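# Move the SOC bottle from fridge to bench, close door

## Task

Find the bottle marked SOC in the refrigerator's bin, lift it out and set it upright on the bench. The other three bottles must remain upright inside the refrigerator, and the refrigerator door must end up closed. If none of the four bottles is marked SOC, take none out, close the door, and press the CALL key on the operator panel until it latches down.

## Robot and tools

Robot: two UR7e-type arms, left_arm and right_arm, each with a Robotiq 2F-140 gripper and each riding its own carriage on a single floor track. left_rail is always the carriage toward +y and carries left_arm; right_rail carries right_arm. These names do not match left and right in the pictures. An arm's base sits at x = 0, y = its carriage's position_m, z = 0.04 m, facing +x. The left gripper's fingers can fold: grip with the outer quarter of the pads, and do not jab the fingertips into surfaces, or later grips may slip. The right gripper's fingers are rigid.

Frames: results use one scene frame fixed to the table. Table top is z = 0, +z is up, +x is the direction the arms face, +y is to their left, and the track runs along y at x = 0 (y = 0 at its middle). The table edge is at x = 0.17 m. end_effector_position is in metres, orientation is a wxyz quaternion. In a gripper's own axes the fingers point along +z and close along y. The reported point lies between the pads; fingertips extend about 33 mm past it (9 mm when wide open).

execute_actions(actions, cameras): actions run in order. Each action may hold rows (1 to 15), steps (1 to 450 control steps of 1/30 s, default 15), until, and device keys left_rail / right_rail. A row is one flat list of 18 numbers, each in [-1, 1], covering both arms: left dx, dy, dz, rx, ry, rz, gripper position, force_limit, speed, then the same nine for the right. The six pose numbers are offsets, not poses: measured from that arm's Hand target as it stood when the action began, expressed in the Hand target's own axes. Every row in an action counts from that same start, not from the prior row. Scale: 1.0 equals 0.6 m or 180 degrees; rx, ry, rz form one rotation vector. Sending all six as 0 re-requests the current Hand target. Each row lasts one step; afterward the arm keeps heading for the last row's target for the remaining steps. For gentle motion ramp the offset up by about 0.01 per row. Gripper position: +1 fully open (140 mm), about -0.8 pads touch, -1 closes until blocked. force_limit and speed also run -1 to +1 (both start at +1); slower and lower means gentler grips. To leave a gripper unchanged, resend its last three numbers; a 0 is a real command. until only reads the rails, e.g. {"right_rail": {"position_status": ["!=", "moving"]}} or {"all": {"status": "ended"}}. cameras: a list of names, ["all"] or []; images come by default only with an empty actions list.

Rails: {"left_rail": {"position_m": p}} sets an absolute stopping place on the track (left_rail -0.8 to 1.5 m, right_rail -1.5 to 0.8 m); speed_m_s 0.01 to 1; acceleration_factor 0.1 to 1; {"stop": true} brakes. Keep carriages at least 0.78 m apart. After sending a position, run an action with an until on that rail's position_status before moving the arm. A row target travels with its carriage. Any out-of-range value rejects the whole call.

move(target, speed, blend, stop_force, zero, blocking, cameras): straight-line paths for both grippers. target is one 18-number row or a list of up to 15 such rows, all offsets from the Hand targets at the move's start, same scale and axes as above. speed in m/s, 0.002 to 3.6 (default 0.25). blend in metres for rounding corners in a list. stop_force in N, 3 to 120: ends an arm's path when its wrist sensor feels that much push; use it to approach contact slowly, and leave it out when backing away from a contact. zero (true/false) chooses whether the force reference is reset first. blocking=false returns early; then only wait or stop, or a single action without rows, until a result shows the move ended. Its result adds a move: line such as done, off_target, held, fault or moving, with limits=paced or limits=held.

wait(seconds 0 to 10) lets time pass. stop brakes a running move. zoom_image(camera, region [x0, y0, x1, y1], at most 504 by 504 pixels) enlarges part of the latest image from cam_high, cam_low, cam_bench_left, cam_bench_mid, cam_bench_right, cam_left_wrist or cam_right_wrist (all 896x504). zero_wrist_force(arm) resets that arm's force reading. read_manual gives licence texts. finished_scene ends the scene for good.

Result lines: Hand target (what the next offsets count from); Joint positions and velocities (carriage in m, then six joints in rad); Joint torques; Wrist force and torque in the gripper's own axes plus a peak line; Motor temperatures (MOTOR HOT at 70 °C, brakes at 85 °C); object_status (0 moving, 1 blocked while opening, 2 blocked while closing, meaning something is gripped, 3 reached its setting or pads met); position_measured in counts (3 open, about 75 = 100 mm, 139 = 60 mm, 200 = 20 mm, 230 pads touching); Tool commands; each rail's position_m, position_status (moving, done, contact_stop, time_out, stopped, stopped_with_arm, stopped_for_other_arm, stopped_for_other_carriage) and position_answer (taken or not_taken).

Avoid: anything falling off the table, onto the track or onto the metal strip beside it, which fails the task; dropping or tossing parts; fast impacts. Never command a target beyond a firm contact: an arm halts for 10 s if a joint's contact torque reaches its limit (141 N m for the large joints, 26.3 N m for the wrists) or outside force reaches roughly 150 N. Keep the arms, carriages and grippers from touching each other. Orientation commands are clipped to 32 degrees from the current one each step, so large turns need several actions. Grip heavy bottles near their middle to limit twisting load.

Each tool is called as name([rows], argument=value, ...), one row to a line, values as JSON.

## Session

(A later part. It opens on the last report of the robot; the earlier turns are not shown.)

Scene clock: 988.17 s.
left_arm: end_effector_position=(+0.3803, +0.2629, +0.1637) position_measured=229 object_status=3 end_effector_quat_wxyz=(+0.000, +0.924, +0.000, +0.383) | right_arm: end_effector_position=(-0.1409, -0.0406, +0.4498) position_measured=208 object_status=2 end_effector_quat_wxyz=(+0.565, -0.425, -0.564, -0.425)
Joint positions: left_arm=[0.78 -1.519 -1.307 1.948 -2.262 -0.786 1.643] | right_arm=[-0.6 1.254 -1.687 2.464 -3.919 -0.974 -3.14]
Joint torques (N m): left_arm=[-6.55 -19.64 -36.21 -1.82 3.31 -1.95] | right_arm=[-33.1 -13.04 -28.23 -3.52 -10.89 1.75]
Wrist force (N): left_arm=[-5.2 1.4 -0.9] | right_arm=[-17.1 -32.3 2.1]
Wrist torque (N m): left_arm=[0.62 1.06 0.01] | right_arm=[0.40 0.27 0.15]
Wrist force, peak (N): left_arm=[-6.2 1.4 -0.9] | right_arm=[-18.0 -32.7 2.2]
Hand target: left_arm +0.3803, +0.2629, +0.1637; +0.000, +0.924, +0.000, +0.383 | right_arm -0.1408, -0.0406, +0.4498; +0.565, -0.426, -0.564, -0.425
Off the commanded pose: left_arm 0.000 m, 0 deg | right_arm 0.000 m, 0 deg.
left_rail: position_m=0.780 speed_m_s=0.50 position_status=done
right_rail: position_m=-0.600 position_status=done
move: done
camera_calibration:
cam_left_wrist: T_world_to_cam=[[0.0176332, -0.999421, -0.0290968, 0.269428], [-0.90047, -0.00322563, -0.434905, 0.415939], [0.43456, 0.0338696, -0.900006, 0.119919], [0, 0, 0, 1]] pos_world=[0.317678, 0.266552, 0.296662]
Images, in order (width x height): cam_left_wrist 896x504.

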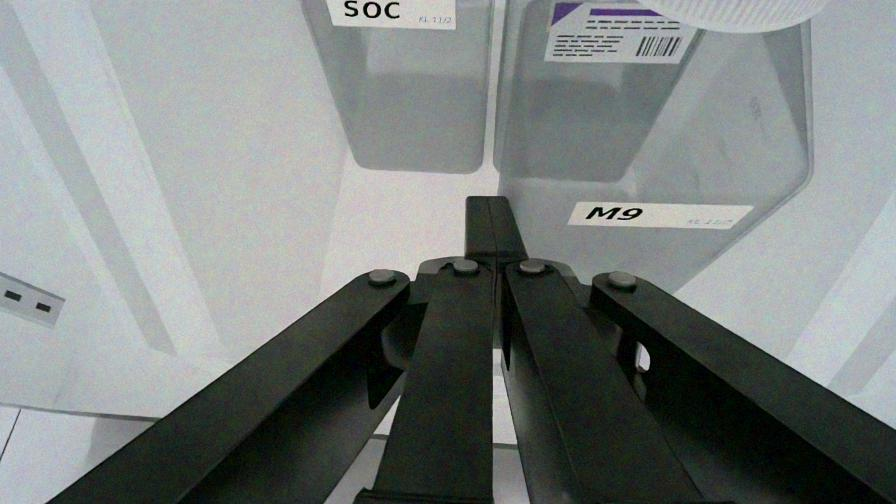

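move(target=[0,0.04,0,0,0,0,-0.8,-0.1,0,0,0,0,0,0,0,-1,-0.1,-1], speed=0.015, stop_force=8, cameras=["cam_left_wrist"])

Scene clock: 994.87 s.
left_arm: end_effector_position=(+0.3803, +0.2551, +0.1637) position_measured=229 object_status=3 end_effector_quat_wxyz=(+0.000, +0.924, +0.000, +0.383) | right_arm: end_effector_position=(-0.1409, -0.0406, +0.4498) position_measured=208 object_status=2 end_effector_quat_wxyz=(+0.565, -0.425, -0.564, -0.425)
Joint positions: left_arm=[0.78 -1.52 -1.292 1.926 -2.256 -0.786 1.642] | right_arm=[-0.6 1.254 -1.687 2.464 -3.919 -0.974 -3.14]
Joint torques (N m): left_arm=[7.59 -48.59 -12.27 -4.42 2.94 1.39] | right_arm=[-32.44 -12.81 -28.84 -3.61 -10.83 1.53]
Wrist force (N): left_arm=[-5.2 2.0 0.0] | right_arm=[-17.4 -32.6 2.1]
Wrist torque (N m): left_arm=[0.48 1.07 0.01] | right_arm=[0.42 0.23 0.15]
Wrist force, peak (N): left_arm=[-6.6 -7.3 -5.9] | right_arm=[-17.6 -32.7 2.0]
Hand target: left_arm +0.3803, +0.2551, +0.1637; +0.000, +0.924, +0.000, +0.383 (not the last commanded pose) | right_arm -0.1408, -0.0406, +0.4498; +0.565, -0.426, -0.564, -0.425
Off the commanded pose: left_arm 0.016 m, 0 deg | right_arm 0.000 m, 0 deg.
left_rail: position_m=0.780 speed_m_s=0.50 position_status=done
right_rail: position_m=-0.600 position_status=done
move: contact (left_arm)
camera_calibration:
cam_left_wrist: T_world_to_cam=[[0.0175427, -0.999421, -0.0291393, 0.261674], [-0.900472, -0.00312579, -0.434902, 0.415887], [0.434559, 0.0338685, -0.900006, 0.120184], [0, 0, 0, 1]] pos_world=[0.317678, 0.258753, 0.296662]
Images, in order (width x height): cam_left_wrist 896x504.

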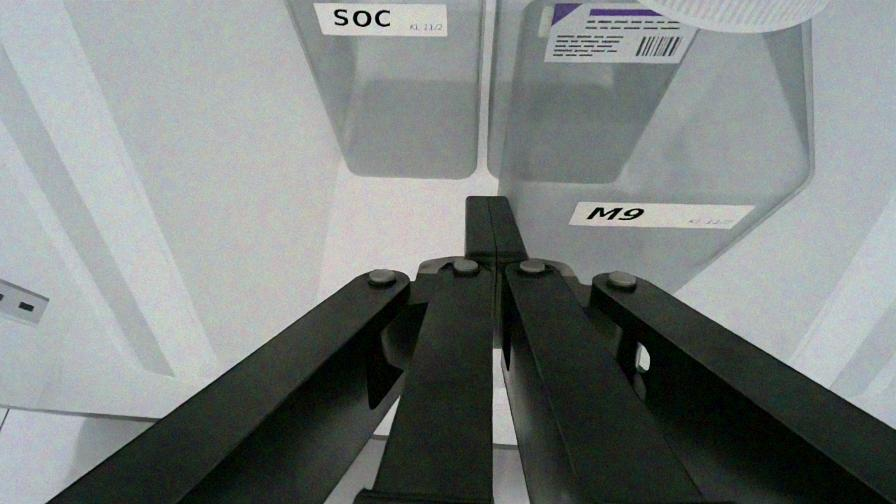

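move(target=[0,0.022,0,0,0,0,-0.8,-0.1,0,0,0,0,0,0,0,-1,-0.1,-1], speed=0.015, stop_force=14, cameras=["cam_left_wrist"])

Scene clock: 1002.20 s.
left_arm: end_effector_position=(+0.3803, +0.2419, +0.1636) position_measured=229 object_status=3 end_effector_quat_wxyz=(+0.000, +0.924, +0.000, +0.383) | right_arm: end_effector_position=(-0.1409, -0.0406, +0.4498) position_measured=208 object_status=2 end_effector_quat_wxyz=(+0.565, -0.425, -0.564, -0.425)
Joint positions: left_arm=[0.78 -1.521 -1.266 1.89 -2.244 -0.786 1.64] | right_arm=[-0.6 1.254 -1.687 2.464 -3.919 -0.974 -3.14]
Joint torques (N m): left_arm=[-5.89 -23.03 -41.07 -3.67 4.03 -1.87] | right_arm=[-32.43 -10.79 -29.61 -3.72 -10.99 1.36]
Wrist force (N): left_arm=[-8.7 -6.6 -4.1] | right_arm=[-17.1 -31.3 2.0]
Wrist torque (N m): left_arm=[0.80 0.96 -0.06] | right_arm=[0.44 0.30 0.15]
Wrist force, peak (N): left_arm=[-8.4 -8.7 -6.0] | right_arm=[-17.7 -32.7 2.2]
Hand target: left_arm +0.3803, +0.2419, +0.1636; +0.000, +0.924, +0.000, +0.383 | right_arm -0.1408, -0.0406, +0.4498; +0.565, -0.426, -0.564, -0.425
Off the commanded pose: left_arm 0.000 m, 0 deg | right_arm 0.000 m, 0 deg.
left_rail: position_m=0.780 speed_m_s=0.50 position_status=done
right_rail: position_m=-0.600 position_status=done
move: done
camera_calibration:
cam_left_wrist: T_world_to_cam=[[0.0175427, -0.999421, -0.0291393, 0.248479], [-0.900472, -0.00312579, -0.434902, 0.415803], [0.434559, 0.0338685, -0.900006, 0.120541], [0, 0, 0, 1]] pos_world=[0.317678, 0.245553, 0.296562]
Images, in order (width x height): cam_left_wrist 896x504.

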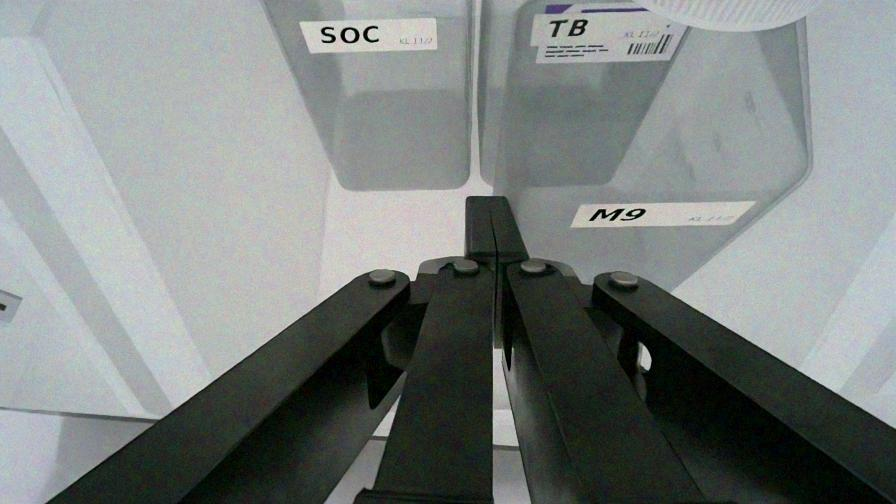

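move([
  [0,-0.02,0,0,0,0,-0.8,-0.1,0,0,0,0,0,0,0,-1,-0.1,-1],
  [0,-0.05,-0.22,0,0,0,-0.8,-0.1,0,0,0,0,0,0,0,-1,-0.1,-1],
  [0,-0.09,-0.16,0,0.25,0,-0.8,-0.1,0,0,0,0,0,0,0,-1,-0.1,-1],
], speed=[0.04,0.1,0.12], cameras=["cam_left_wrist"])

Scene clock: 1021.37 s.
left_arm: end_effector_position=(+0.3123, +0.2959, +0.2315) position_measured=229 object_status=3 end_effector_quat_wxyz=(+0.000, +0.707, +0.000, +0.707) | right_arm: end_effector_position=(-0.1409, -0.0406, +0.4498) position_measured=208 object_status=2 end_effector_quat_wxyz=(+0.565, -0.425, -0.564, -0.425)
Joint positions: left_arm=[0.78 -1.847 -1.154 1.879 -0.723 -0.277 -0.002] | right_arm=[-0.6 1.254 -1.687 2.464 -3.919 -0.974 -3.14]
Joint torques (N m): left_arm=[7.77 -23.37 -30.69 2.26 -2.16 -1.81] | right_arm=[-32.5 -9.07 -29.99 -3.94 -11.03 1.38]
Wrist force (N): left_arm=[-4.6 2.9 -1.2] | right_arm=[-17.6 -32.4 2.1]
Wrist torque (N m): left_arm=[0.75 0.99 -0.03] | right_arm=[0.45 0.27 0.15]
Wrist force, peak (N): left_arm=[-9.4 -7.1 -3.8] | right_arm=[-17.5 -32.8 2.1]
Hand target: left_arm +0.3123, +0.2959, +0.2315; +0.000, +0.707, +0.000, +0.707 | right_arm -0.1408, -0.0406, +0.4498; +0.565, -0.426, -0.564, -0.425
Off the commanded pose: left_arm 0.000 m, 0 deg | right_arm 0.000 m, 0 deg.
left_rail: position_m=0.780 speed_m_s=0.50 position_status=done
right_rail: position_m=-0.600 position_status=done
move: done
camera_calibration:
cam_left_wrist: T_world_to_cam=[[0.0328723, -0.999423, -0.00857991, 0.295974], [-0.329419, -0.00272935, -0.94418, 0.323652], [0.943611, 0.0338637, -0.329319, -0.0816992], [0, 0, 0, 1]] pos_world=[0.17398, 0.299453, 0.28122]
Images, in order (width x height): cam_left_wrist 896x504.

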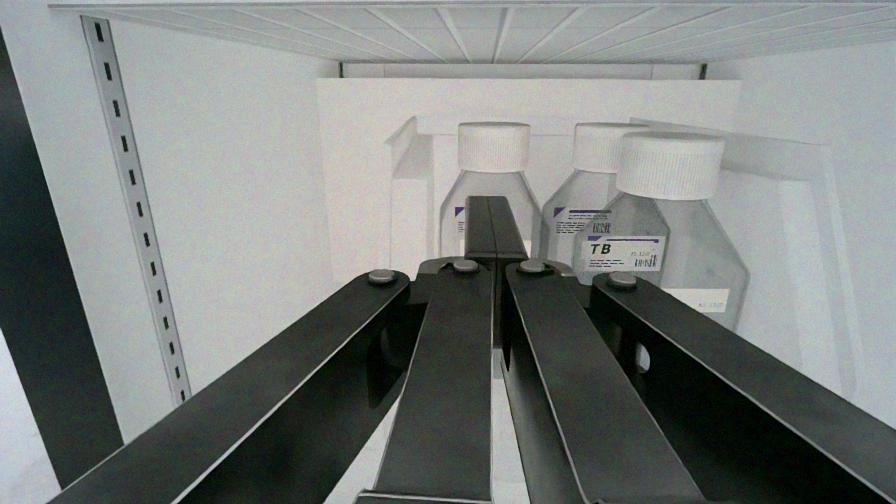

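move(target=[0.031,0.143,-0.03,0,0,0,-0.05,-0.1,0,0,0,0,0,0,0,-1,-0.1,-1], speed=0.12, cameras=["cam_left_wrist"])

Scene clock: 1046.00 s.
left_arm: end_effector_position=(+0.2944, +0.2101, +0.2501) position_measured=135 object_status=3 end_effector_quat_wxyz=(+0.000, +0.707, +0.000, +0.707) | right_arm: end_effector_position=(-0.1409, -0.0406, +0.4498) position_measured=208 object_status=2 end_effector_quat_wxyz=(+0.565, -0.425, -0.564, -0.425)
Joint positions: left_arm=[0.78 -1.836 -1.011 1.586 -0.572 -0.266 -0.002] | right_arm=[-0.6 1.254 -1.687 2.464 -3.919 -0.974 -3.14]
Joint torques (N m): left_arm=[6.77 -30.35 -33.82 2.07 -2.13 -2.05] | right_arm=[-32.07 -7.49 -29.6 -4 -10.87 1.35]
Wrist force (N): left_arm=[-4.4 3.1 -0.5] | right_arm=[-17.2 -32.5 2.2]
Wrist torque (N m): left_arm=[0.77 0.97 -0.03] | right_arm=[0.42 0.23 0.15]
Wrist force, peak (N): left_arm=[-4.5 4.3 -1.1] | right_arm=[-17.7 -32.8 2.1]
Hand target: left_arm +0.2944, +0.2101, +0.2501; +0.000, +0.707, +0.000, +0.707 | right_arm -0.1408, -0.0406, +0.4498; +0.565, -0.426, -0.564, -0.425
Off the commanded pose: left_arm 0.000 m, 0 deg | right_arm 0.000 m, 0 deg.
left_rail: position_m=0.780 speed_m_s=0.50 position_status=done
right_rail: position_m=-0.600 position_status=done
move: done
camera_calibration:
cam_left_wrist: T_world_to_cam=[[0.0328743, -0.999423, -0.00857708, 0.210971], [-0.32933, -0.00272952, -0.944211, 0.335078], [0.943642, 0.033865, -0.32923, -0.0558096], [0, 0, 0, 1]] pos_world=[0.15608, 0.213653, 0.29982]
Images, in order (width x height): cam_left_wrist 896x504.

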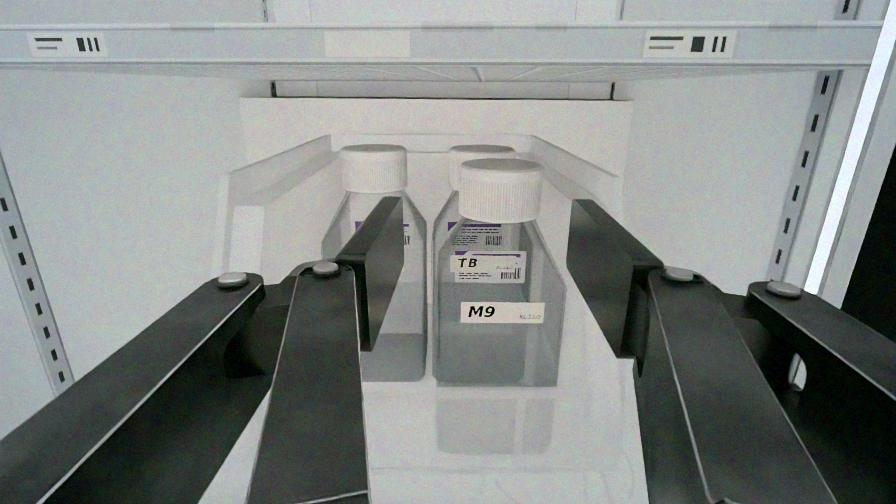

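move([
  [0,0.0175,0.09,0,0,0,-0.05,-0.1,0,0,0,0,0,0,0,-1,-0.1,-1],
  [0,0.0175,0.171,0,0,0,-0.05,-0.1,0,0,0,0,0,0,0,-1,-0.1,-1],
], speed=0.06, stop_force=6, cameras=["cam_left_wrist"])

Scene clock: 1056.43 s.
left_arm: end_effector_position=(+0.3970, +0.1996, +0.2501) position_measured=135 object_status=3 end_effector_quat_wxyz=(+0.000, +0.707, +0.000, +0.707) | right_arm: end_effector_position=(-0.1409, -0.0406, +0.4498) position_measured=208 object_status=2 end_effector_quat_wxyz=(+0.565, -0.425, -0.564, -0.425)
Joint positions: left_arm=[0.78 -1.653 -0.976 1.526 -0.541 -0.083 -0.008] | right_arm=[-0.6 1.254 -1.687 2.464 -3.919 -0.974 -3.14]
Joint torques (N m): left_arm=[6.81 -33.56 -34.33 1.65 1.52 -1.83] | right_arm=[-32.32 -5.73 -29.71 -4.2 -11.1 1.14]
Wrist force (N): left_arm=[-4.3 3.3 -1.0] | right_arm=[-17.1 -32.7 2.2]
Wrist torque (N m): left_arm=[0.82 0.96 -0.02] | right_arm=[0.37 0.22 0.15]
Wrist force, peak (N): left_arm=[-5.2 3.4 -0.8] | right_arm=[-17.5 -32.8 2.2]
Hand target: left_arm +0.3970, +0.1996, +0.2501; +0.000, +0.707, +0.000, +0.707 | right_arm -0.1408, -0.0406, +0.4498; +0.565, -0.426, -0.564, -0.425
Off the commanded pose: left_arm 0.000 m, 0 deg | right_arm 0.000 m, 0 deg.
left_rail: position_m=0.780 speed_m_s=0.50 position_status=done
right_rail: position_m=-0.600 position_status=done
move: done
camera_calibration:
cam_left_wrist: T_world_to_cam=[[0.0329056, -0.999422, -0.00848264, 0.197167], [-0.329206, -0.00282458, -0.944254, 0.368839], [0.943685, 0.0338638, -0.329109, -0.152322], [0, 0, 0, 1]] pos_world=[0.25868, 0.203253, 0.299819]
Images, in order (width x height): cam_left_wrist 896x504.

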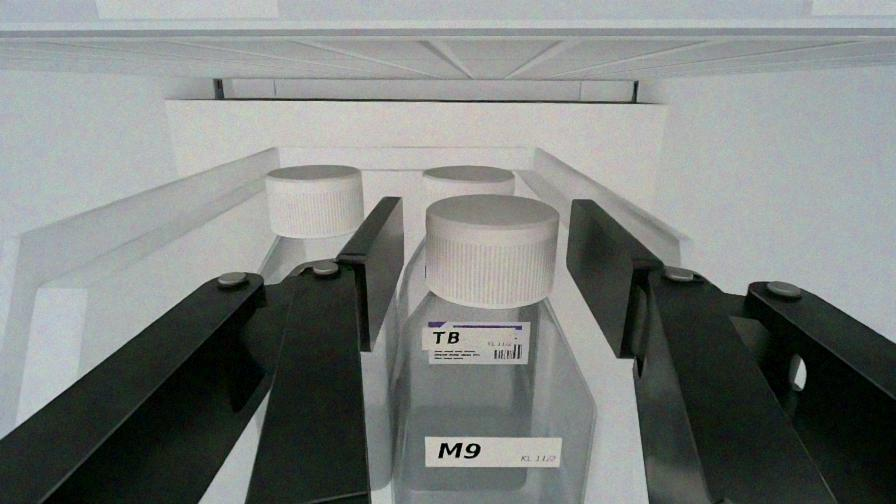

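execute_actions([
  {"rows":[[0,0.0025,0,0,0,0,-0.05,-0.1,-1,0,0,0,0,0,0,-1,-0.1,-1]],"steps":15},
  {"rows":[[0,0,0,0,0,0,-1,-0.1,-1,0,0,0,0,0,0,-1,-0.1,-1]],"steps":60},
])

move([
  [0.07,0,0,0,0,0,-1,-0.1,-1,0,0,0,0,0,0,-1,-0.1,-1],
  [0.07,0,-0.19,0,0,0,-1,-0.1,-1,0,0,0,0,0,0,-1,-0.1,-1],
], speed=0.04, cameras=["cam_left_wrist"])

Scene clock: 1067.07 s.
left_arm: end_effector_position=(+0.3970, +0.1981, +0.2501) position_measured=159 object_status=2 end_effector_quat_wxyz=(+0.000, +0.707, +0.000, +0.707) | right_arm: end_effector_position=(-0.1409, -0.0406, +0.4498) position_measured=208 object_status=2 end_effector_quat_wxyz=(+0.565, -0.425, -0.564, -0.425)
Joint positions: left_arm=[0.78 -1.653 -0.973 1.521 -0.539 -0.083 -0.008] | right_arm=[-0.6 1.254 -1.687 2.464 -3.919 -0.974 -3.14]
Joint torques (N m): left_arm=[6.17 -33.01 -31.23 1.99 -2.51 -1.83] | right_arm=[-32.18 -4.64 -30.38 -4.4 -10.89 1.12]
Wrist force (N): left_arm=[-4.1 4.8 -1.8] | right_arm=[-16.9 -32.2 1.9]
Wrist torque (N m): left_arm=[0.70 0.99 -0.13] | right_arm=[0.44 0.22 0.15]
Wrist force, peak (N): left_arm=[-4.8 5.0 -2.0] | right_arm=[-17.6 -32.8 2.3]
Hand target: left_arm +0.3970, +0.1981, +0.2501; +0.000, +0.707, +0.000, +0.707 | right_arm -0.1408, -0.0406, +0.4498; +0.565, -0.426, -0.564, -0.425
Off the commanded pose: left_arm 0.000 m, 0 deg | right_arm 0.000 m, 0 deg.
left_rail: position_m=0.780 speed_m_s=0.50 position_status=done
right_rail: position_m=-0.600 position_status=done

Scene clock: 1071.50 s.
left_arm: end_effector_position=(+0.2830, +0.1980, +0.2920) position_measured=159 object_status=2 end_effector_quat_wxyz=(+0.000, +0.707, +0.000, +0.707) | right_arm: end_effector_position=(-0.1409, -0.0406, +0.4498) position_measured=208 object_status=2 end_effector_quat_wxyz=(+0.565, -0.425, -0.564, -0.425)
Joint positions: left_arm=[0.78 -1.85 -1.034 1.5 -0.464 -0.279 -0.002] | right_arm=[-0.6 1.254 -1.687 2.464 -3.919 -0.974 -3.14]
Joint torques (N m): left_arm=[-7.71 -32.34 -34.57 2.33 -2.13 1.53] | right_arm=[-32.62 -4.52 -31.01 -4.42 -11.02 1.08]
Wrist force (N): left_arm=[-7.5 2.7 1.1] | right_arm=[-16.3 -32.7 2.2]
Wrist torque (N m): left_arm=[0.69 1.05 -0.15] | right_arm=[0.45 0.20 0.15]
Wrist force, peak (N): left_arm=[-8.9 3.7 -1.2] | right_arm=[-17.1 -33.0 1.8]
Hand target: left_arm +0.2829, +0.1980, +0.2920; +0.000, +0.707, +0.000, +0.707 | right_arm -0.1408, -0.0406, +0.4498; +0.565, -0.426, -0.564, -0.425
Off the commanded pose: left_arm 0.000 m, 0 deg | right_arm 0.000 m, 0 deg.
left_rail: position_m=0.780 speed_m_s=0.50 position_status=done
right_rail: position_m=-0.600 position_status=done
move: done
camera_calibration:
cam_left_wrist: T_world_to_cam=[[0.0329056, -0.999422, -0.00848264, 0.199675], [-0.329206, -0.00282458, -0.944254, 0.370869], [0.943685, 0.0338638, -0.329109, -0.0308985], [0, 0, 0, 1]] pos_world=[0.14468, 0.201653, 0.341719]
Images, in order (width x height): cam_left_wrist 896x504.

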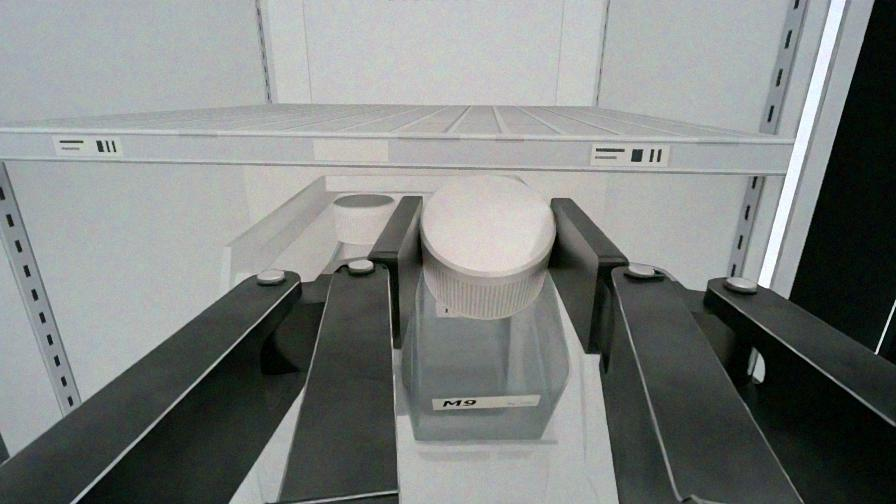

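move([
  [0.125,0,-0.015,0,0,0,-1,-0.1,-1,0,0,0,0,0,0,-1,-0.1,-1],
  [0.2,0,-0.18,0,0,0,-1,-0.1,-1,0,0,0,0,0,0,-1,-0.1,-1],
], speed=[0.04,0.12])

execute_actions([
  {"left_rail":{"position_m":1.45,"speed_m_s":0.4,"acceleration_factor":0.2},"steps":250,"until":{"all":{"status":"ended"}}},
])

move(target=[-0.32,0,0.38,0,0,0,-1,-0.1,-1,0,0,0,0,0,0,-1,-0.1,-1], speed=0.15, cameras=["cam_left_wrist","cam_bench_left"])

Scene clock: 1088.57 s.
left_arm: end_effector_position=(+0.1749, +0.1980, +0.4120) position_measured=231 object_status=3 end_effector_quat_wxyz=(+0.000, +0.707, +0.000, +0.707) | right_arm: end_effector_position=(-0.1409, -0.0406, +0.4498) position_measured=208 object_status=2 end_effector_quat_wxyz=(+0.565, -0.425, -0.564, -0.425)
Joint positions: left_arm=[0.78 -2.026 -1.09 1.263 -0.172 -0.455 -0.001] | right_arm=[-0.6 1.254 -1.687 2.464 -3.919 -0.974 -3.14]
Joint torques (N m): left_arm=[-6 -30.7 -37.11 2.54 -2.17 -1.99] | right_arm=[-31.26 -11.28 -30.62 -4.67 -11.06 0.84]
Wrist force (N): left_arm=[-4.5 4.5 -1.2] | right_arm=[-16.9 -32.9 2.0]
Wrist torque (N m): left_arm=[1.08 0.99 -0.05] | right_arm=[0.43 0.24 0.14]
Wrist force, peak (N): left_arm=[-18.3 2.0 1.6] | right_arm=[-18.2 -33.7 1.6]
Hand target: left_arm +0.1749, +0.1980, +0.4120; +0.000, +0.707, +0.000, +0.707 | right_arm -0.1408, -0.0406, +0.4498; +0.565, -0.426, -0.564, -0.425
Off the commanded pose: left_arm 0.000 m, 0 deg | right_arm 0.000 m, 0 deg.
left_rail: position_m=0.780 speed_m_s=0.50 position_status=done
right_rail: position_m=-0.600 position_status=done
move: done

Scene clock: 1092.50 s.
left_arm: end_effector_position=(+0.1749, +0.8680, +0.4120) position_measured=231 object_status=3 end_effector_quat_wxyz=(+0.000, +0.707, +0.000, +0.707) | right_arm: end_effector_position=(-0.1409, -0.0406, +0.4498) position_measured=208 object_status=2 end_effector_quat_wxyz=(+0.565, -0.425, -0.564, -0.425)
Joint positions: left_arm=[1.45 -2.026 -1.09 1.263 -0.172 -0.455 -0.001] | right_arm=[-0.6 1.254 -1.687 2.464 -3.919 -0.974 -3.14]
Joint torques (N m): left_arm=[-4.13 -57.57 -28.66 1.4 -1.27 -1.88] | right_arm=[-31.45 -25.32 -30.76 -4.78 -11 0.93]
Wrist force (N): left_arm=[-4.5 4.6 -1.1] | right_arm=[-16.5 -33.0 1.9]
Wrist torque (N m): left_arm=[1.10 0.99 -0.04] | right_arm=[0.42 0.21 0.14]
Wrist force, peak (N): left_arm=[-4.5 5.3 -0.8] | right_arm=[-17.3 -33.3 1.8]
Hand target: left_arm +0.1749, +0.8680, +0.4120; +0.000, +0.707, +0.000, +0.707 | right_arm -0.1408, -0.0406, +0.4498; +0.565, -0.426, -0.564, -0.425
Tool commands: left_gripper/position=-1.0 left_gripper/force_limit=-0.1 left_gripper/speed=-1.0 right_gripper/position=-1.0 right_gripper/force_limit=-0.1 right_gripper/speed=-1.0
Off the commanded pose: left_arm 0.000 m, 0 deg | right_arm 0.000 m, 0 deg.
left_rail: position_m=1.450 speed_m_s=0.40 position_status=done
right_rail: position_m=-0.600 position_status=done

Scene clock: 1095.13 s.
left_arm: end_effector_position=(+0.4030, +0.8681, +0.2201) position_measured=231 object_status=3 end_effector_quat_wxyz=(+0.000, +0.707, +0.000, +0.707) | right_arm: end_effector_position=(-0.1409, -0.0406, +0.4498) position_measured=208 object_status=2 end_effector_quat_wxyz=(+0.565, -0.425, -0.564, -0.425)
Joint positions: left_arm=[1.45 -1.642 -0.932 1.54 -0.596 -0.072 -0.012] | right_arm=[-0.6 1.254 -1.687 2.464 -3.919 -0.974 -3.14]
Joint torques (N m): left_arm=[6.41 -53.61 -9.13 -1.25 1.62 1.9] | right_arm=[-31.77 -30.73 -30.75 -4.72 -10.96 1.09]
Wrist force (N): left_arm=[-4.4 4.4 -0.8] | right_arm=[-16.9 -32.8 2.1]
Wrist torque (N m): left_arm=[1.05 0.95 -0.18] | right_arm=[0.46 0.22 0.14]
Wrist force, peak (N): left_arm=[-5.4 4.7 -0.1] | right_arm=[-17.2 -33.3 2.0]
Hand target: left_arm +0.4030, +0.8681, +0.2201; +0.000, +0.707, +0.000, +0.707 | right_arm -0.1408, -0.0406, +0.4498; +0.565, -0.426, -0.564, -0.425
Off the commanded pose: left_arm 0.000 m, 0 deg | right_arm 0.000 m, 0 deg.
left_rail: position_m=1.450 speed_m_s=0.40 position_status=done
right_rail: position_m=-0.600 position_status=done
move: done
camera_calibration:
cam_left_wrist: T_world_to_cam=[[0.0329693, -0.999419, -0.00860338, 0.864741], [-0.32912, -0.0027284, -0.944284, 0.344181], [0.943712, 0.0339639, -0.329019, -0.190645], [0, 0, 0, 1]] pos_world=[0.264681, 0.871653, 0.269719]
Images, in order (width x height): cam_bench_left 896x504, cam_left_wrist 896x504.

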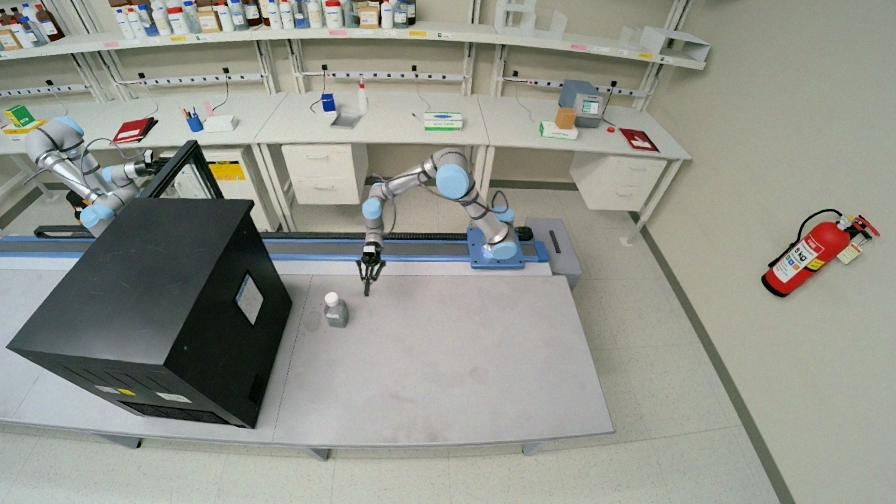

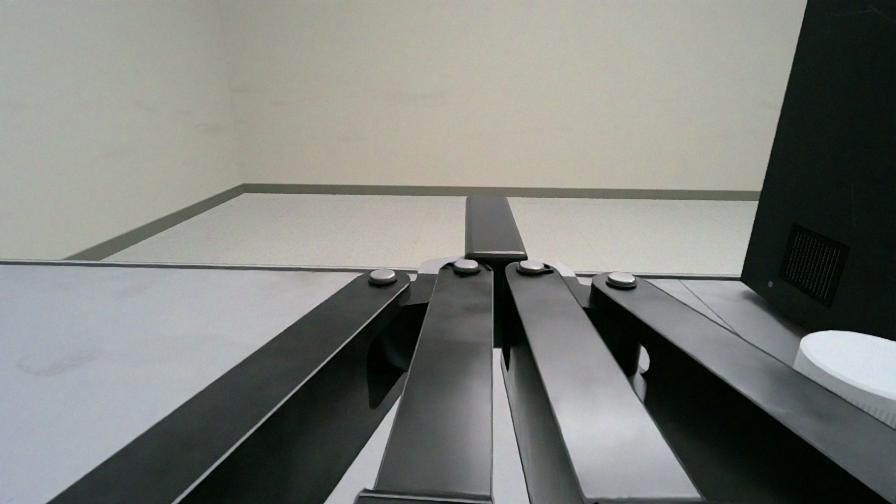

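move(target=[0.3,0,-0.45,0,0,0,-0.8,-0.1,0,0,0,0,0,0,0,-1,-0.1,-1], speed=0.3)

execute_actions([
  {"left_rail":{"position_m":0.88,"speed_m_s":0.5,"acceleration_factor":0.5},"steps":250,"until":{"all":{"status":"ended"}}},
], cameras=["cam_left_wrist","cam_right_wrist"])

Scene clock: 1107.63 s.
left_arm: end_effector_position=(+0.1329, +0.8680, +0.3999) position_measured=229 object_status=3 end_effector_quat_wxyz=(+0.000, +0.707, +0.000, +0.707) | right_arm: end_effector_position=(-0.1409, -0.0406, +0.4498) position_measured=208 object_status=2 end_effector_quat_wxyz=(+0.565, -0.425, -0.564, -0.425)
Joint positions: left_arm=[1.45 -2.089 -1.057 1.245 -0.186 -0.518 -0.001] | right_arm=[-0.6 1.254 -1.687 2.464 -3.919 -0.974 -3.14]
Joint torques (N m): left_arm=[-6.47 -31.08 -34.67 2.72 -2.03 -1.94] | right_arm=[-31.65 -30.72 -30.42 -4.89 -11.05 1]
Wrist force (N): left_arm=[-4.5 4.3 -1.2] | right_arm=[-16.3 -32.9 2.1]
Wrist torque (N m): left_arm=[1.04 0.99 -0.02] | right_arm=[0.43 0.22 0.14]
Wrist force, peak (N): left_arm=[-5.8 4.5 1.0] | right_arm=[-17.6 -33.1 1.9]
Hand target: left_arm +0.1329, +0.8680, +0.3999; +0.000, +0.707, +0.000, +0.707 | right_arm -0.1408, -0.0406, +0.4498; +0.565, -0.426, -0.564, -0.425
Off the commanded pose: left_arm 0.000 m, 0 deg | right_arm 0.000 m, 0 deg.
left_rail: position_m=1.450 speed_m_s=0.40 position_status=done
right_rail: position_m=-0.600 position_status=done
move: done

Scene clock: 1110.07 s.
left_arm: end_effector_position=(+0.1329, +0.2979, +0.3999) position_measured=229 object_status=3 end_effector_quat_wxyz=(+0.000, +0.707, +0.000, +0.707) | right_arm: end_effector_position=(-0.1409, -0.0406, +0.4498) position_measured=208 object_status=2 end_effector_quat_wxyz=(+0.565, -0.425, -0.564, -0.425)
Joint positions: left_arm=[0.88 -2.089 -1.057 1.245 -0.186 -0.518 -0.001] | right_arm=[-0.6 1.254 -1.687 2.464 -3.919 -0.974 -3.14]
Joint torques (N m): left_arm=[-3.37 -44.79 -29.76 1.34 1.38 -1.9] | right_arm=[-32.12 -30.68 -30.45 -5.02 -10.97 0.92]
Wrist force (N): left_arm=[-4.4 4.5 -1.1] | right_arm=[-17.2 -33.0 1.9]
Wrist torque (N m): left_arm=[1.08 0.96 -0.03] | right_arm=[0.42 0.25 0.14]
Wrist force, peak (N): left_arm=[-4.9 5.1 -1.0] | right_arm=[-17.0 -33.4 2.0]
Hand target: left_arm +0.1329, +0.2980, +0.3999; +0.000, +0.707, +0.000, +0.707 | right_arm -0.1408, -0.0406, +0.4498; +0.565, -0.426, -0.564, -0.425
Tool commands: left_gripper/position=-0.8 left_gripper/force_limit=-0.1 left_gripper/speed=+0.0 right_gripper/position=-1.0 right_gripper/force_limit=-0.1 right_gripper/speed=-1.0
Off the commanded pose: left_arm 0.000 m, 0 deg | right_arm 0.000 m, 0 deg.
left_rail: position_m=0.880 speed_m_s=0.50 position_status=done
right_rail: position_m=-0.600 position_status=done
camera_calibration:
cam_left_wrist: T_world_to_cam=[[0.0328717, -0.999423, -0.00857662, 0.305417], [-0.329209, -0.00272474, -0.944253, 0.423559], [0.943685, 0.0338627, -0.329109, 0.142971], [0, 0, 0, 1]] pos_world=[-0.00551983, 0.301553, 0.449619]
cam_right_wrist: T_world_to_cam=[[0.961322, 0.274745, -0.0193768, 0.16195], [0.0776308, -0.337782, -0.938018, 0.420201], [-0.264261, 0.900233, -0.346046, 0.301341], [0, 0, 0, 1]] pos_world=[-0.108674, -0.173836, 0.501572]
Images, in order (width x height): cam_left_wrist 896x504, cam_right_wrist 896x504.

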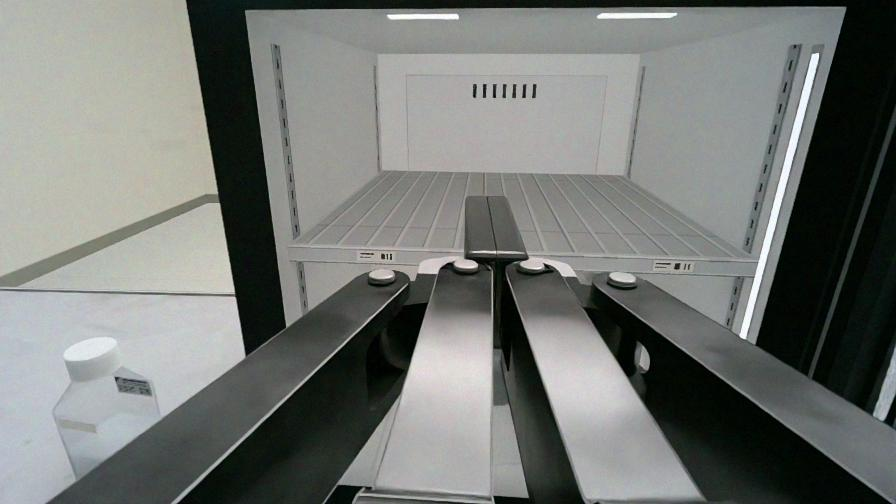

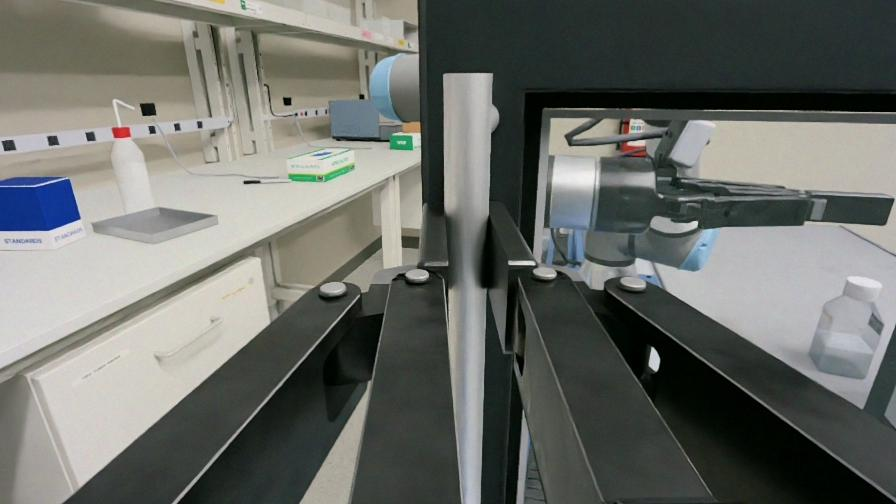

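Lower the view.

move(target=[-0.27,0.06,0.1,0,0,0,0.8,-0.1,0,0,0,0,0,0,0,-1,-0.1,-1], speed=0.25, cameras=["cam_left_wrist"])

Scene clock: 1116.50 s.
left_arm: end_effector_position=(+0.1930, +0.2621, +0.2380) position_measured=28 object_status=3 end_effector_quat_wxyz=(+0.000, +0.707, +0.000, +0.707) | right_arm: end_effector_position=(-0.1409, -0.0406, +0.4498) position_measured=208 object_status=2 end_effector_quat_wxyz=(+0.565, -0.425, -0.564, -0.425)
Joint positions: left_arm=[0.88 -1.973 -0.874 1.383 -0.507 -0.403 -0.001] | right_arm=[-0.6 1.254 -1.687 2.464 -3.919 -0.974 -3.14]
Joint torques (N m): left_arm=[6.57 -36.92 -26.95 -0.5 1.66 1.92] | right_arm=[-31.68 -30.42 -30.31 -5.12 -10.96 0.93]
Wrist force (N): left_arm=[-4.6 4.2 -1.2] | right_arm=[-16.3 -32.9 2.0]
Wrist torque (N m): left_arm=[1.00 1.05 -0.18] | right_arm=[0.42 0.19 0.14]
Wrist force, peak (N): left_arm=[-6.7 4.9 -0.3] | right_arm=[-17.4 -33.3 1.9]
Hand target: left_arm +0.1930, +0.2620, +0.2380; +0.000, +0.707, +0.000, +0.707 | right_arm -0.1408, -0.0406, +0.4498; +0.565, -0.426, -0.564, -0.425
Off the commanded pose: left_arm 0.000 m, 0 deg | right_arm 0.000 m, 0 deg.
left_rail: position_m=0.880 speed_m_s=0.50 position_status=done
right_rail: position_m=-0.600 position_status=done
move: done
camera_calibration:
cam_left_wrist: T_world_to_cam=[[0.032967, -0.999419, -0.00860662, 0.266172], [-0.329209, -0.0027278, -0.944253, 0.290406], [0.943681, 0.0339626, -0.329108, 0.0340673], [0, 0, 0, 1]] pos_world=[0.0546806, 0.265653, 0.287719]
Images, in order (width x height): cam_left_wrist 896x504.

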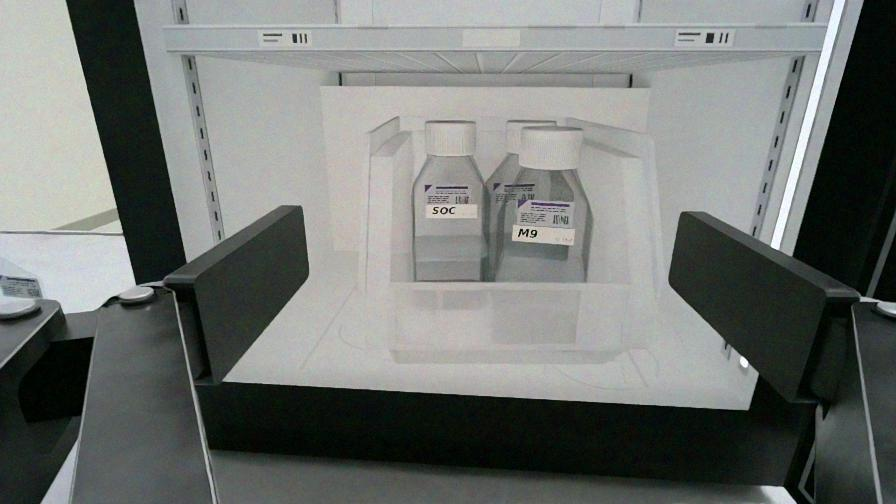

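move(target=[0.02,0.108,0.178,0,0,0,-0.05,0.9,0,0,0,0,0,0,0,-1,-0.1,-1], speed=0.15, cameras=["cam_left_wrist"])

Scene clock: 1143.50 s.
left_arm: end_effector_position=(+0.2998, +0.1973, +0.2500) position_measured=135 object_status=3 end_effector_quat_wxyz=(+0.000, +0.707, +0.000, +0.707) | right_arm: end_effector_position=(-0.1409, -0.0406, +0.4498) position_measured=208 object_status=2 end_effector_quat_wxyz=(+0.565, -0.425, -0.564, -0.425)
Joint positions: left_arm=[0.88 -1.784 -0.765 1.15 -0.382 -0.213 -0.003] | right_arm=[-0.6 1.254 -1.687 2.464 -3.919 -0.974 -3.14]
Joint torques (N m): left_arm=[7.38 -41.64 -34.56 2.03 1.64 -2.04] | right_arm=[-31.36 -30.27 -30.91 -5.28 -10.95 0.97]
Wrist force (N): left_arm=[-4.5 4.6 -1.2] | right_arm=[-17.2 -32.8 1.7]
Wrist torque (N m): left_arm=[1.09 1.00 -0.01] | right_arm=[0.46 0.22 0.14]
Wrist force, peak (N): left_arm=[-4.7 5.0 -0.8] | right_arm=[-17.4 -33.3 2.0]
Hand target: left_arm +0.2998, +0.1973, +0.2500; +0.000, +0.707, +0.000, +0.707 | right_arm -0.1408, -0.0406, +0.4498; +0.565, -0.426, -0.564, -0.425
Off the commanded pose: left_arm 0.000 m, 0 deg | right_arm 0.000 m, 0 deg.
left_rail: position_m=0.880 speed_m_s=0.50 position_status=done
right_rail: position_m=-0.600 position_status=done
move: done
camera_calibration:
cam_left_wrist: T_world_to_cam=[[0.0329083, -0.999422, -0.0084831, 0.198066], [-0.329327, -0.00282935, -0.944212, 0.336747], [0.943642, 0.0338661, -0.329229, -0.0605085], [0, 0, 0, 1]] pos_world=[0.16148, 0.200953, 0.29972]
Images, in order (width x height): cam_left_wrist 896x504.

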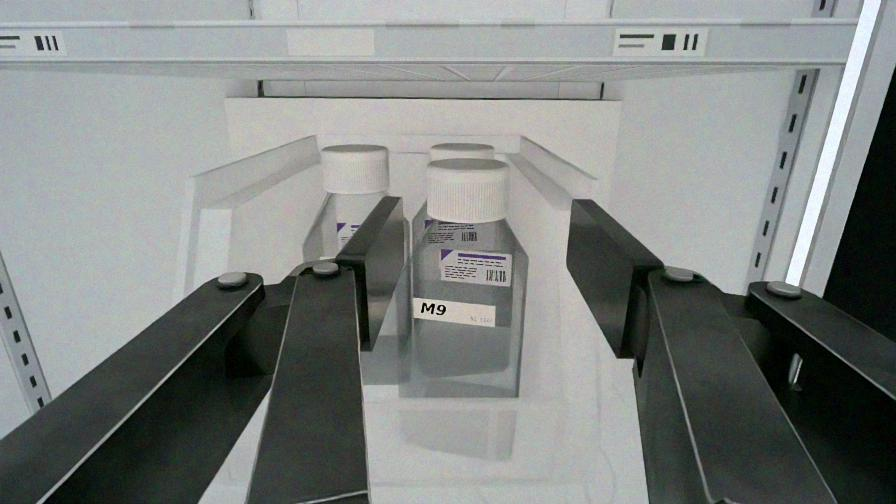

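move([
  [0,-0.013,0.09,0,0,0,-0.05,0.9,0,0,0,0,0,0,0,-1,-0.1,-1],
  [0,-0.013,0.175,0,0,0,-0.05,0.9,0,0,0,0,0,0,0,-1,-0.1,-1],
], speed=0.06, stop_force=6)

execute_actions([
  {"rows":[[0,0,0,0,0,0,-1,0.9,-1,0,0,0,0,0,0,-1,-0.1,-1]],"steps":60},
], cameras=["cam_left_wrist"])

Scene clock: 1152.57 s.
left_arm: end_effector_position=(+0.4048, +0.2051, +0.2501) position_measured=135 object_status=3 end_effector_quat_wxyz=(+0.000, +0.707, +0.000, +0.707) | right_arm: end_effector_position=(-0.1409, -0.0406, +0.4498) position_measured=208 object_status=2 end_effector_quat_wxyz=(+0.565, -0.425, -0.564, -0.425)
Joint positions: left_arm=[0.88 -1.63 -0.766 1.153 -0.375 -0.059 -0.011] | right_arm=[-0.6 1.254 -1.687 2.464 -3.919 -0.974 -3.14]
Joint torques (N m): left_arm=[8.36 -41.8 -35.56 1.74 1.5 -1.94] | right_arm=[-31.28 -30.67 -30.45 -5.52 -11.05 1.04]
Wrist force (N): left_arm=[-4.4 4.5 -1.0] | right_arm=[-16.3 -33.0 2.0]
Wrist torque (N m): left_arm=[1.08 0.99 0.00] | right_arm=[0.41 0.16 0.14]
Wrist force, peak (N): left_arm=[-4.9 4.9 -1.0] | right_arm=[-17.6 -33.0 1.9]
Hand target: left_arm +0.4048, +0.2051, +0.2501; +0.000, +0.707, +0.000, +0.707 | right_arm -0.1408, -0.0406, +0.4498; +0.565, -0.426, -0.564, -0.425
Off the commanded pose: left_arm 0.000 m, 0 deg | right_arm 0.000 m, 0 deg.
left_rail: position_m=0.880 speed_m_s=0.50 position_status=done
right_rail: position_m=-0.600 position_status=done
move: done

Scene clock: 1154.77 s.
left_arm: end_effector_position=(+0.4048, +0.2051, +0.2501) position_measured=162 object_status=2 end_effector_quat_wxyz=(+0.000, +0.707, +0.000, +0.707) | right_arm: end_effector_position=(-0.1409, -0.0406, +0.4498) position_measured=208 object_status=2 end_effector_quat_wxyz=(+0.565, -0.425, -0.564, -0.425)
Joint positions: left_arm=[0.88 -1.63 -0.766 1.152 -0.374 -0.059 -0.012] | right_arm=[-0.6 1.254 -1.687 2.464 -3.919 -0.974 -3.14]
Joint torques (N m): left_arm=[6.8 -46.99 -35.19 1.63 -2.16 -1.95] | right_arm=[-31.65 -30.53 -30.42 -5.51 -11.03 0.99]
Wrist force (N): left_arm=[-5.2 4.7 -1.4] | right_arm=[-15.8 -32.8 2.0]
Wrist torque (N m): left_arm=[1.03 0.95 0.00] | right_arm=[0.45 0.12 0.14]
Wrist force, peak (N): left_arm=[-6.1 4.9 -1.4] | right_arm=[-17.3 -33.2 2.1]
Hand target: left_arm +0.4048, +0.2051, +0.2501; +0.000, +0.707, +0.000, +0.707 | right_arm -0.1408, -0.0406, +0.4498; +0.565, -0.426, -0.564, -0.425
Off the commanded pose: left_arm 0.000 m, 0 deg | right_arm 0.000 m, 0 deg.
left_rail: position_m=0.880 speed_m_s=0.50 position_status=done
right_rail: position_m=-0.600 position_status=done
camera_calibration:
cam_left_wrist: T_world_to_cam=[[0.0329056, -0.999422, -0.00848264, 0.202407], [-0.329206, -0.00282458, -0.944254, 0.371422], [0.943685, 0.0338638, -0.329109, -0.159869], [0, 0, 0, 1]] pos_world=[0.26648, 0.208753, 0.299819]
Images, in order (width x height): cam_left_wrist 896x504.

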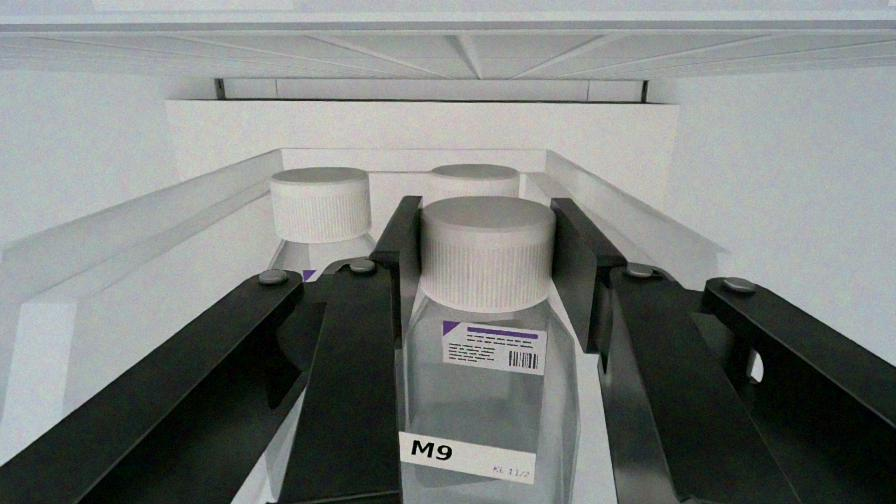

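move([
  [0.07,0,0,0,0,0,-1,0.9,-1,0,0,0,0,0,0,-1,-0.1,-1],
  [0.07,0,-0.118,0,0,0,-1,0.9,-1,0,0,0,0,0,0,-1,-0.1,-1],
], speed=0.04, cameras=["cam_left_wrist"])

Scene clock: 1162.63 s.
left_arm: end_effector_position=(+0.3340, +0.2051, +0.2921) position_measured=162 object_status=2 end_effector_quat_wxyz=(+0.000, +0.707, +0.000, +0.707) | right_arm: end_effector_position=(-0.1409, -0.0406, +0.4498) position_measured=208 object_status=2 end_effector_quat_wxyz=(+0.565, -0.425, -0.564, -0.425)
Joint positions: left_arm=[0.88 -1.736 -0.82 1.136 -0.311 -0.165 -0.004] | right_arm=[-0.6 1.254 -1.687 2.464 -3.919 -0.974 -3.14]
Joint torques (N m): left_arm=[-6.71 -68.48 -11.81 -0.9 -2.12 1.94] | right_arm=[-31.29 -30.44 -30.27 -5.53 -10.93 1.19]
Wrist force (N): left_arm=[-6.1 4.1 1.8] | right_arm=[-16.0 -33.4 2.0]
Wrist torque (N m): left_arm=[1.10 1.17 -0.07] | right_arm=[0.42 0.16 0.14]
Wrist force, peak (N): left_arm=[-8.5 4.8 -0.6] | right_arm=[-16.8 -33.5 1.8]
Hand target: left_arm +0.3340, +0.2051, +0.2921; +0.000, +0.707, +0.000, +0.707 | right_arm -0.1408, -0.0406, +0.4498; +0.565, -0.426, -0.564, -0.425
Off the commanded pose: left_arm 0.000 m, 0 deg | right_arm 0.000 m, 0 deg.
left_rail: position_m=0.880 speed_m_s=0.50 position_status=done
right_rail: position_m=-0.600 position_status=done
move: done
camera_calibration:
cam_left_wrist: T_world_to_cam=[[0.0329056, -0.999422, -0.00848264, 0.204992], [-0.329206, -0.00282458, -0.944254, 0.387678], [0.943685, 0.0338638, -0.329109, -0.0792635], [0, 0, 0, 1]] pos_world=[0.19568, 0.208653, 0.341719]
Images, in order (width x height): cam_left_wrist 896x504.

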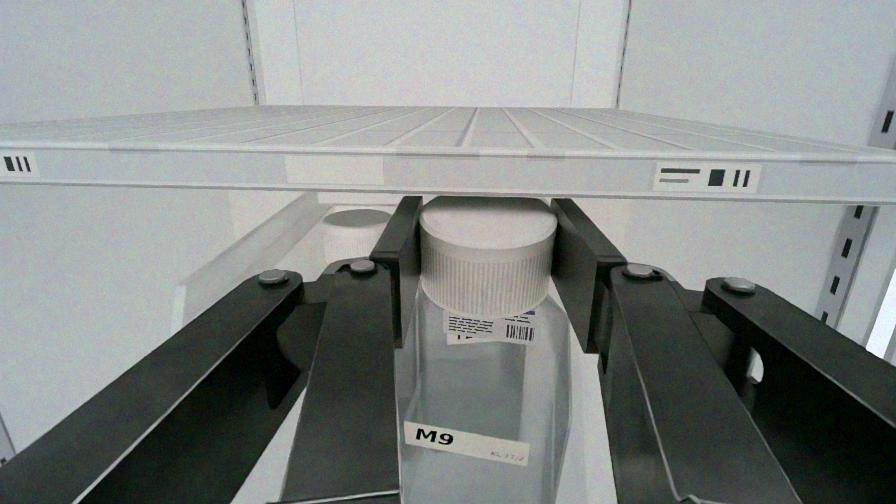

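move([
  [0.0,0,-0.025,0,0,0,-1,0.9,-1,0,0,0,0,0,0,-1,-0.1,-1],
  [0.12,0,-0.025,0,0,0,-1,0.9,-1,0,0,0,0,0,0,-1,-0.1,-1],
], speed=0.03, cameras=["cam_left_wrist"])

Scene clock: 1178.87 s.
left_arm: end_effector_position=(+0.3189, +0.2049, +0.2969) position_measured=162 object_status=2 end_effector_quat_wxyz=(-0.002, +0.707, -0.002, +0.708) | right_arm: end_effector_position=(-0.1408, -0.0406, +0.4498) position_measured=208 object_status=2 end_effector_quat_wxyz=(+0.565, -0.425, -0.564, -0.425)
Joint positions: left_arm=[0.88 -1.758 -0.824 1.13 -0.298 -0.188 -0.002] | right_arm=[-0.6 1.254 -1.687 2.464 -3.919 -0.974 -3.14]
Joint torques (N m): left_arm=[0.21 -57.06 -23.13 0.48 -0.2 -0.05] | right_arm=[-5.78 -6.68 -20.39 -5.07 -11.03 0.61]
Wrist force (N): left_arm=[-31.1 1.2 -3.9] | right_arm=[-12.2 -31.7 1.8]
Wrist torque (N m): left_arm=[1.19 0.46 0.41] | right_arm=[0.43 0.06 0.18]
Wrist force, peak (N): left_arm=[-154.1 4.2 -10.7] | right_arm=[-17.3 -33.5 1.8]
Hand target: left_arm +0.3189, +0.2049, +0.2969; -0.002, +0.707, -0.002, +0.708 (not the last commanded pose) | right_arm -0.1408, -0.0406, +0.4498; +0.565, -0.426, -0.564, -0.425
Tool commands: left_gripper/position=-1.0 left_gripper/force_limit=+0.898039 left_gripper/speed=-1.0 right_gripper/position=-1.0 right_gripper/force_limit=-0.1 right_gripper/speed=-1.0
Off the commanded pose: left_arm 0.067 m, 0 deg | right_arm 0.000 m, 0 deg.
FORCE FAULT: contact force on the left arm reached its limit, and that arm stopped for 10 seconds. The contact can be on any part of that arm, not only on its tool. That arm's remaining commands of this call were not run. That arm's target is now where it stood when the stop ended, not its last command. That arm accepts commands again.
left_rail: position_m=0.880 speed_m_s=0.50 position_status=done
right_rail: position_m=-0.600 position_status=done
move: fault (left_arm); path passed 1 of 2 targets
camera_calibration:
cam_left_wrist: T_world_to_cam=[[0.0327829, -0.999362, -0.0141426, 0.207109], [-0.328448, 0.00259209, -0.944518, 0.386008], [0.943953, 0.0356091, -0.328154, -0.0640776], [0, 0, 0, 1]] pos_world=[0.18048, 0.208258, 0.346493]
Images, in order (width x height): cam_left_wrist 896x504.

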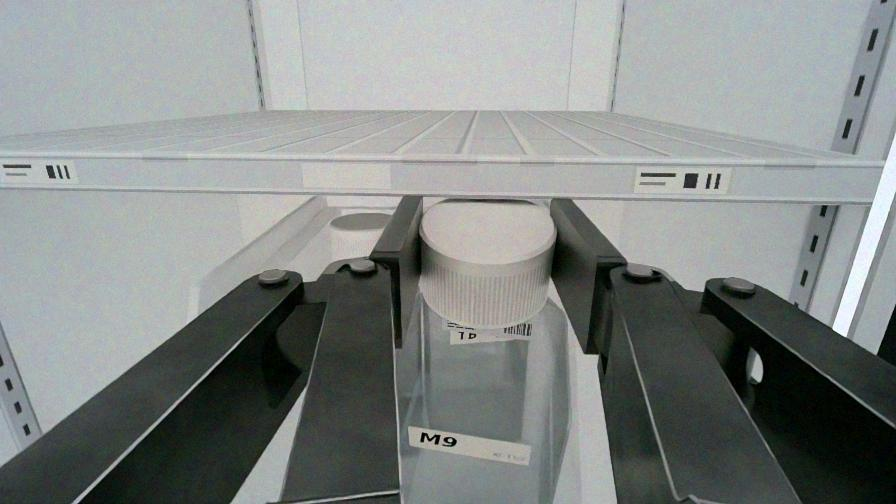

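move([
  [-0.01,0,0,0,0,0,-1,0.9,-1,0,0,0,0,0,0,-1,-0.1,-1],
  [-0.01,0,-0.06,0,0,0,-1,0.9,-1,0,0,0,0,0,0,-1,-0.1,-1],
], speed=0.03, cameras=["cam_left_wrist"])

Scene clock: 1186.77 s.
left_arm: end_effector_position=(+0.2830, +0.2049, +0.2908) position_measured=162 object_status=2 end_effector_quat_wxyz=(-0.002, +0.707, -0.002, +0.708) | right_arm: end_effector_position=(-0.1408, -0.0406, +0.4498) position_measured=208 object_status=2 end_effector_quat_wxyz=(+0.565, -0.425, -0.564, -0.425)
Joint positions: left_arm=[0.88 -1.811 -0.818 1.136 -0.311 -0.241 0] | right_arm=[-0.6 1.254 -1.687 2.464 -3.919 -0.974 -3.14]
Joint torques (N m): left_arm=[-8.85 -42.72 -37.21 1.94 -2.02 1.76] | right_arm=[-7.02 -9.91 -20.08 -5.09 -10.99 0.2]
Wrist force (N): left_arm=[-5.2 1.9 -2.3] | right_arm=[-17.3 -33.4 1.9]
Wrist torque (N m): left_arm=[0.61 0.68 -0.19] | right_arm=[0.49 0.25 0.15]
Wrist force, peak (N): left_arm=[-31.8 0.9 -3.7] | right_arm=[-17.6 -33.7 1.7]
Hand target: left_arm +0.2829, +0.2049, +0.2908; -0.002, +0.707, -0.002, +0.708 | right_arm -0.1408, -0.0406, +0.4498; +0.565, -0.426, -0.564, -0.425
Off the commanded pose: left_arm 0.000 m, 0 deg | right_arm 0.000 m, 0 deg.
left_rail: position_m=0.880 speed_m_s=0.50 position_status=done
right_rail: position_m=-0.600 position_status=done
move: done
camera_calibration:
cam_left_wrist: T_world_to_cam=[[0.0327815, -0.999362, -0.0141418, 0.208201], [-0.328537, 0.0025885, -0.944487, 0.368553], [0.943922, 0.0356078, -0.328243, -0.0321234], [0, 0, 0, 1]] pos_world=[0.14458, 0.208258, 0.340494]
Images, in order (width x height): cam_left_wrist 896x504.

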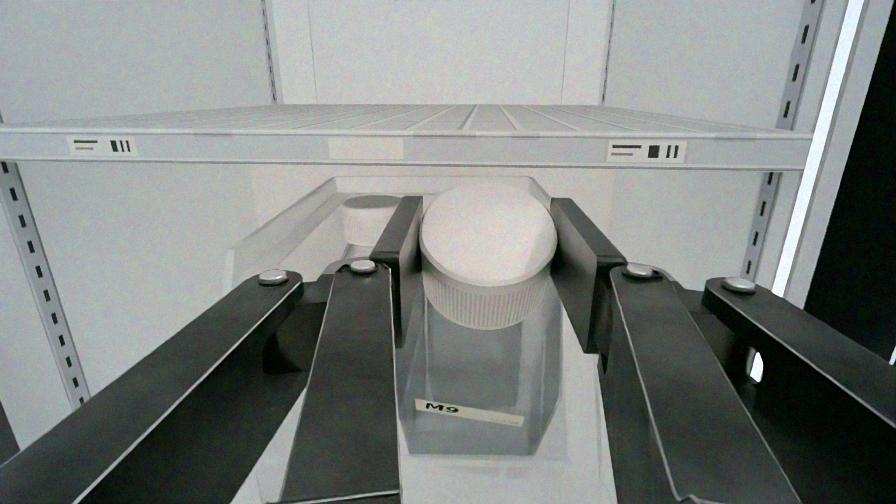

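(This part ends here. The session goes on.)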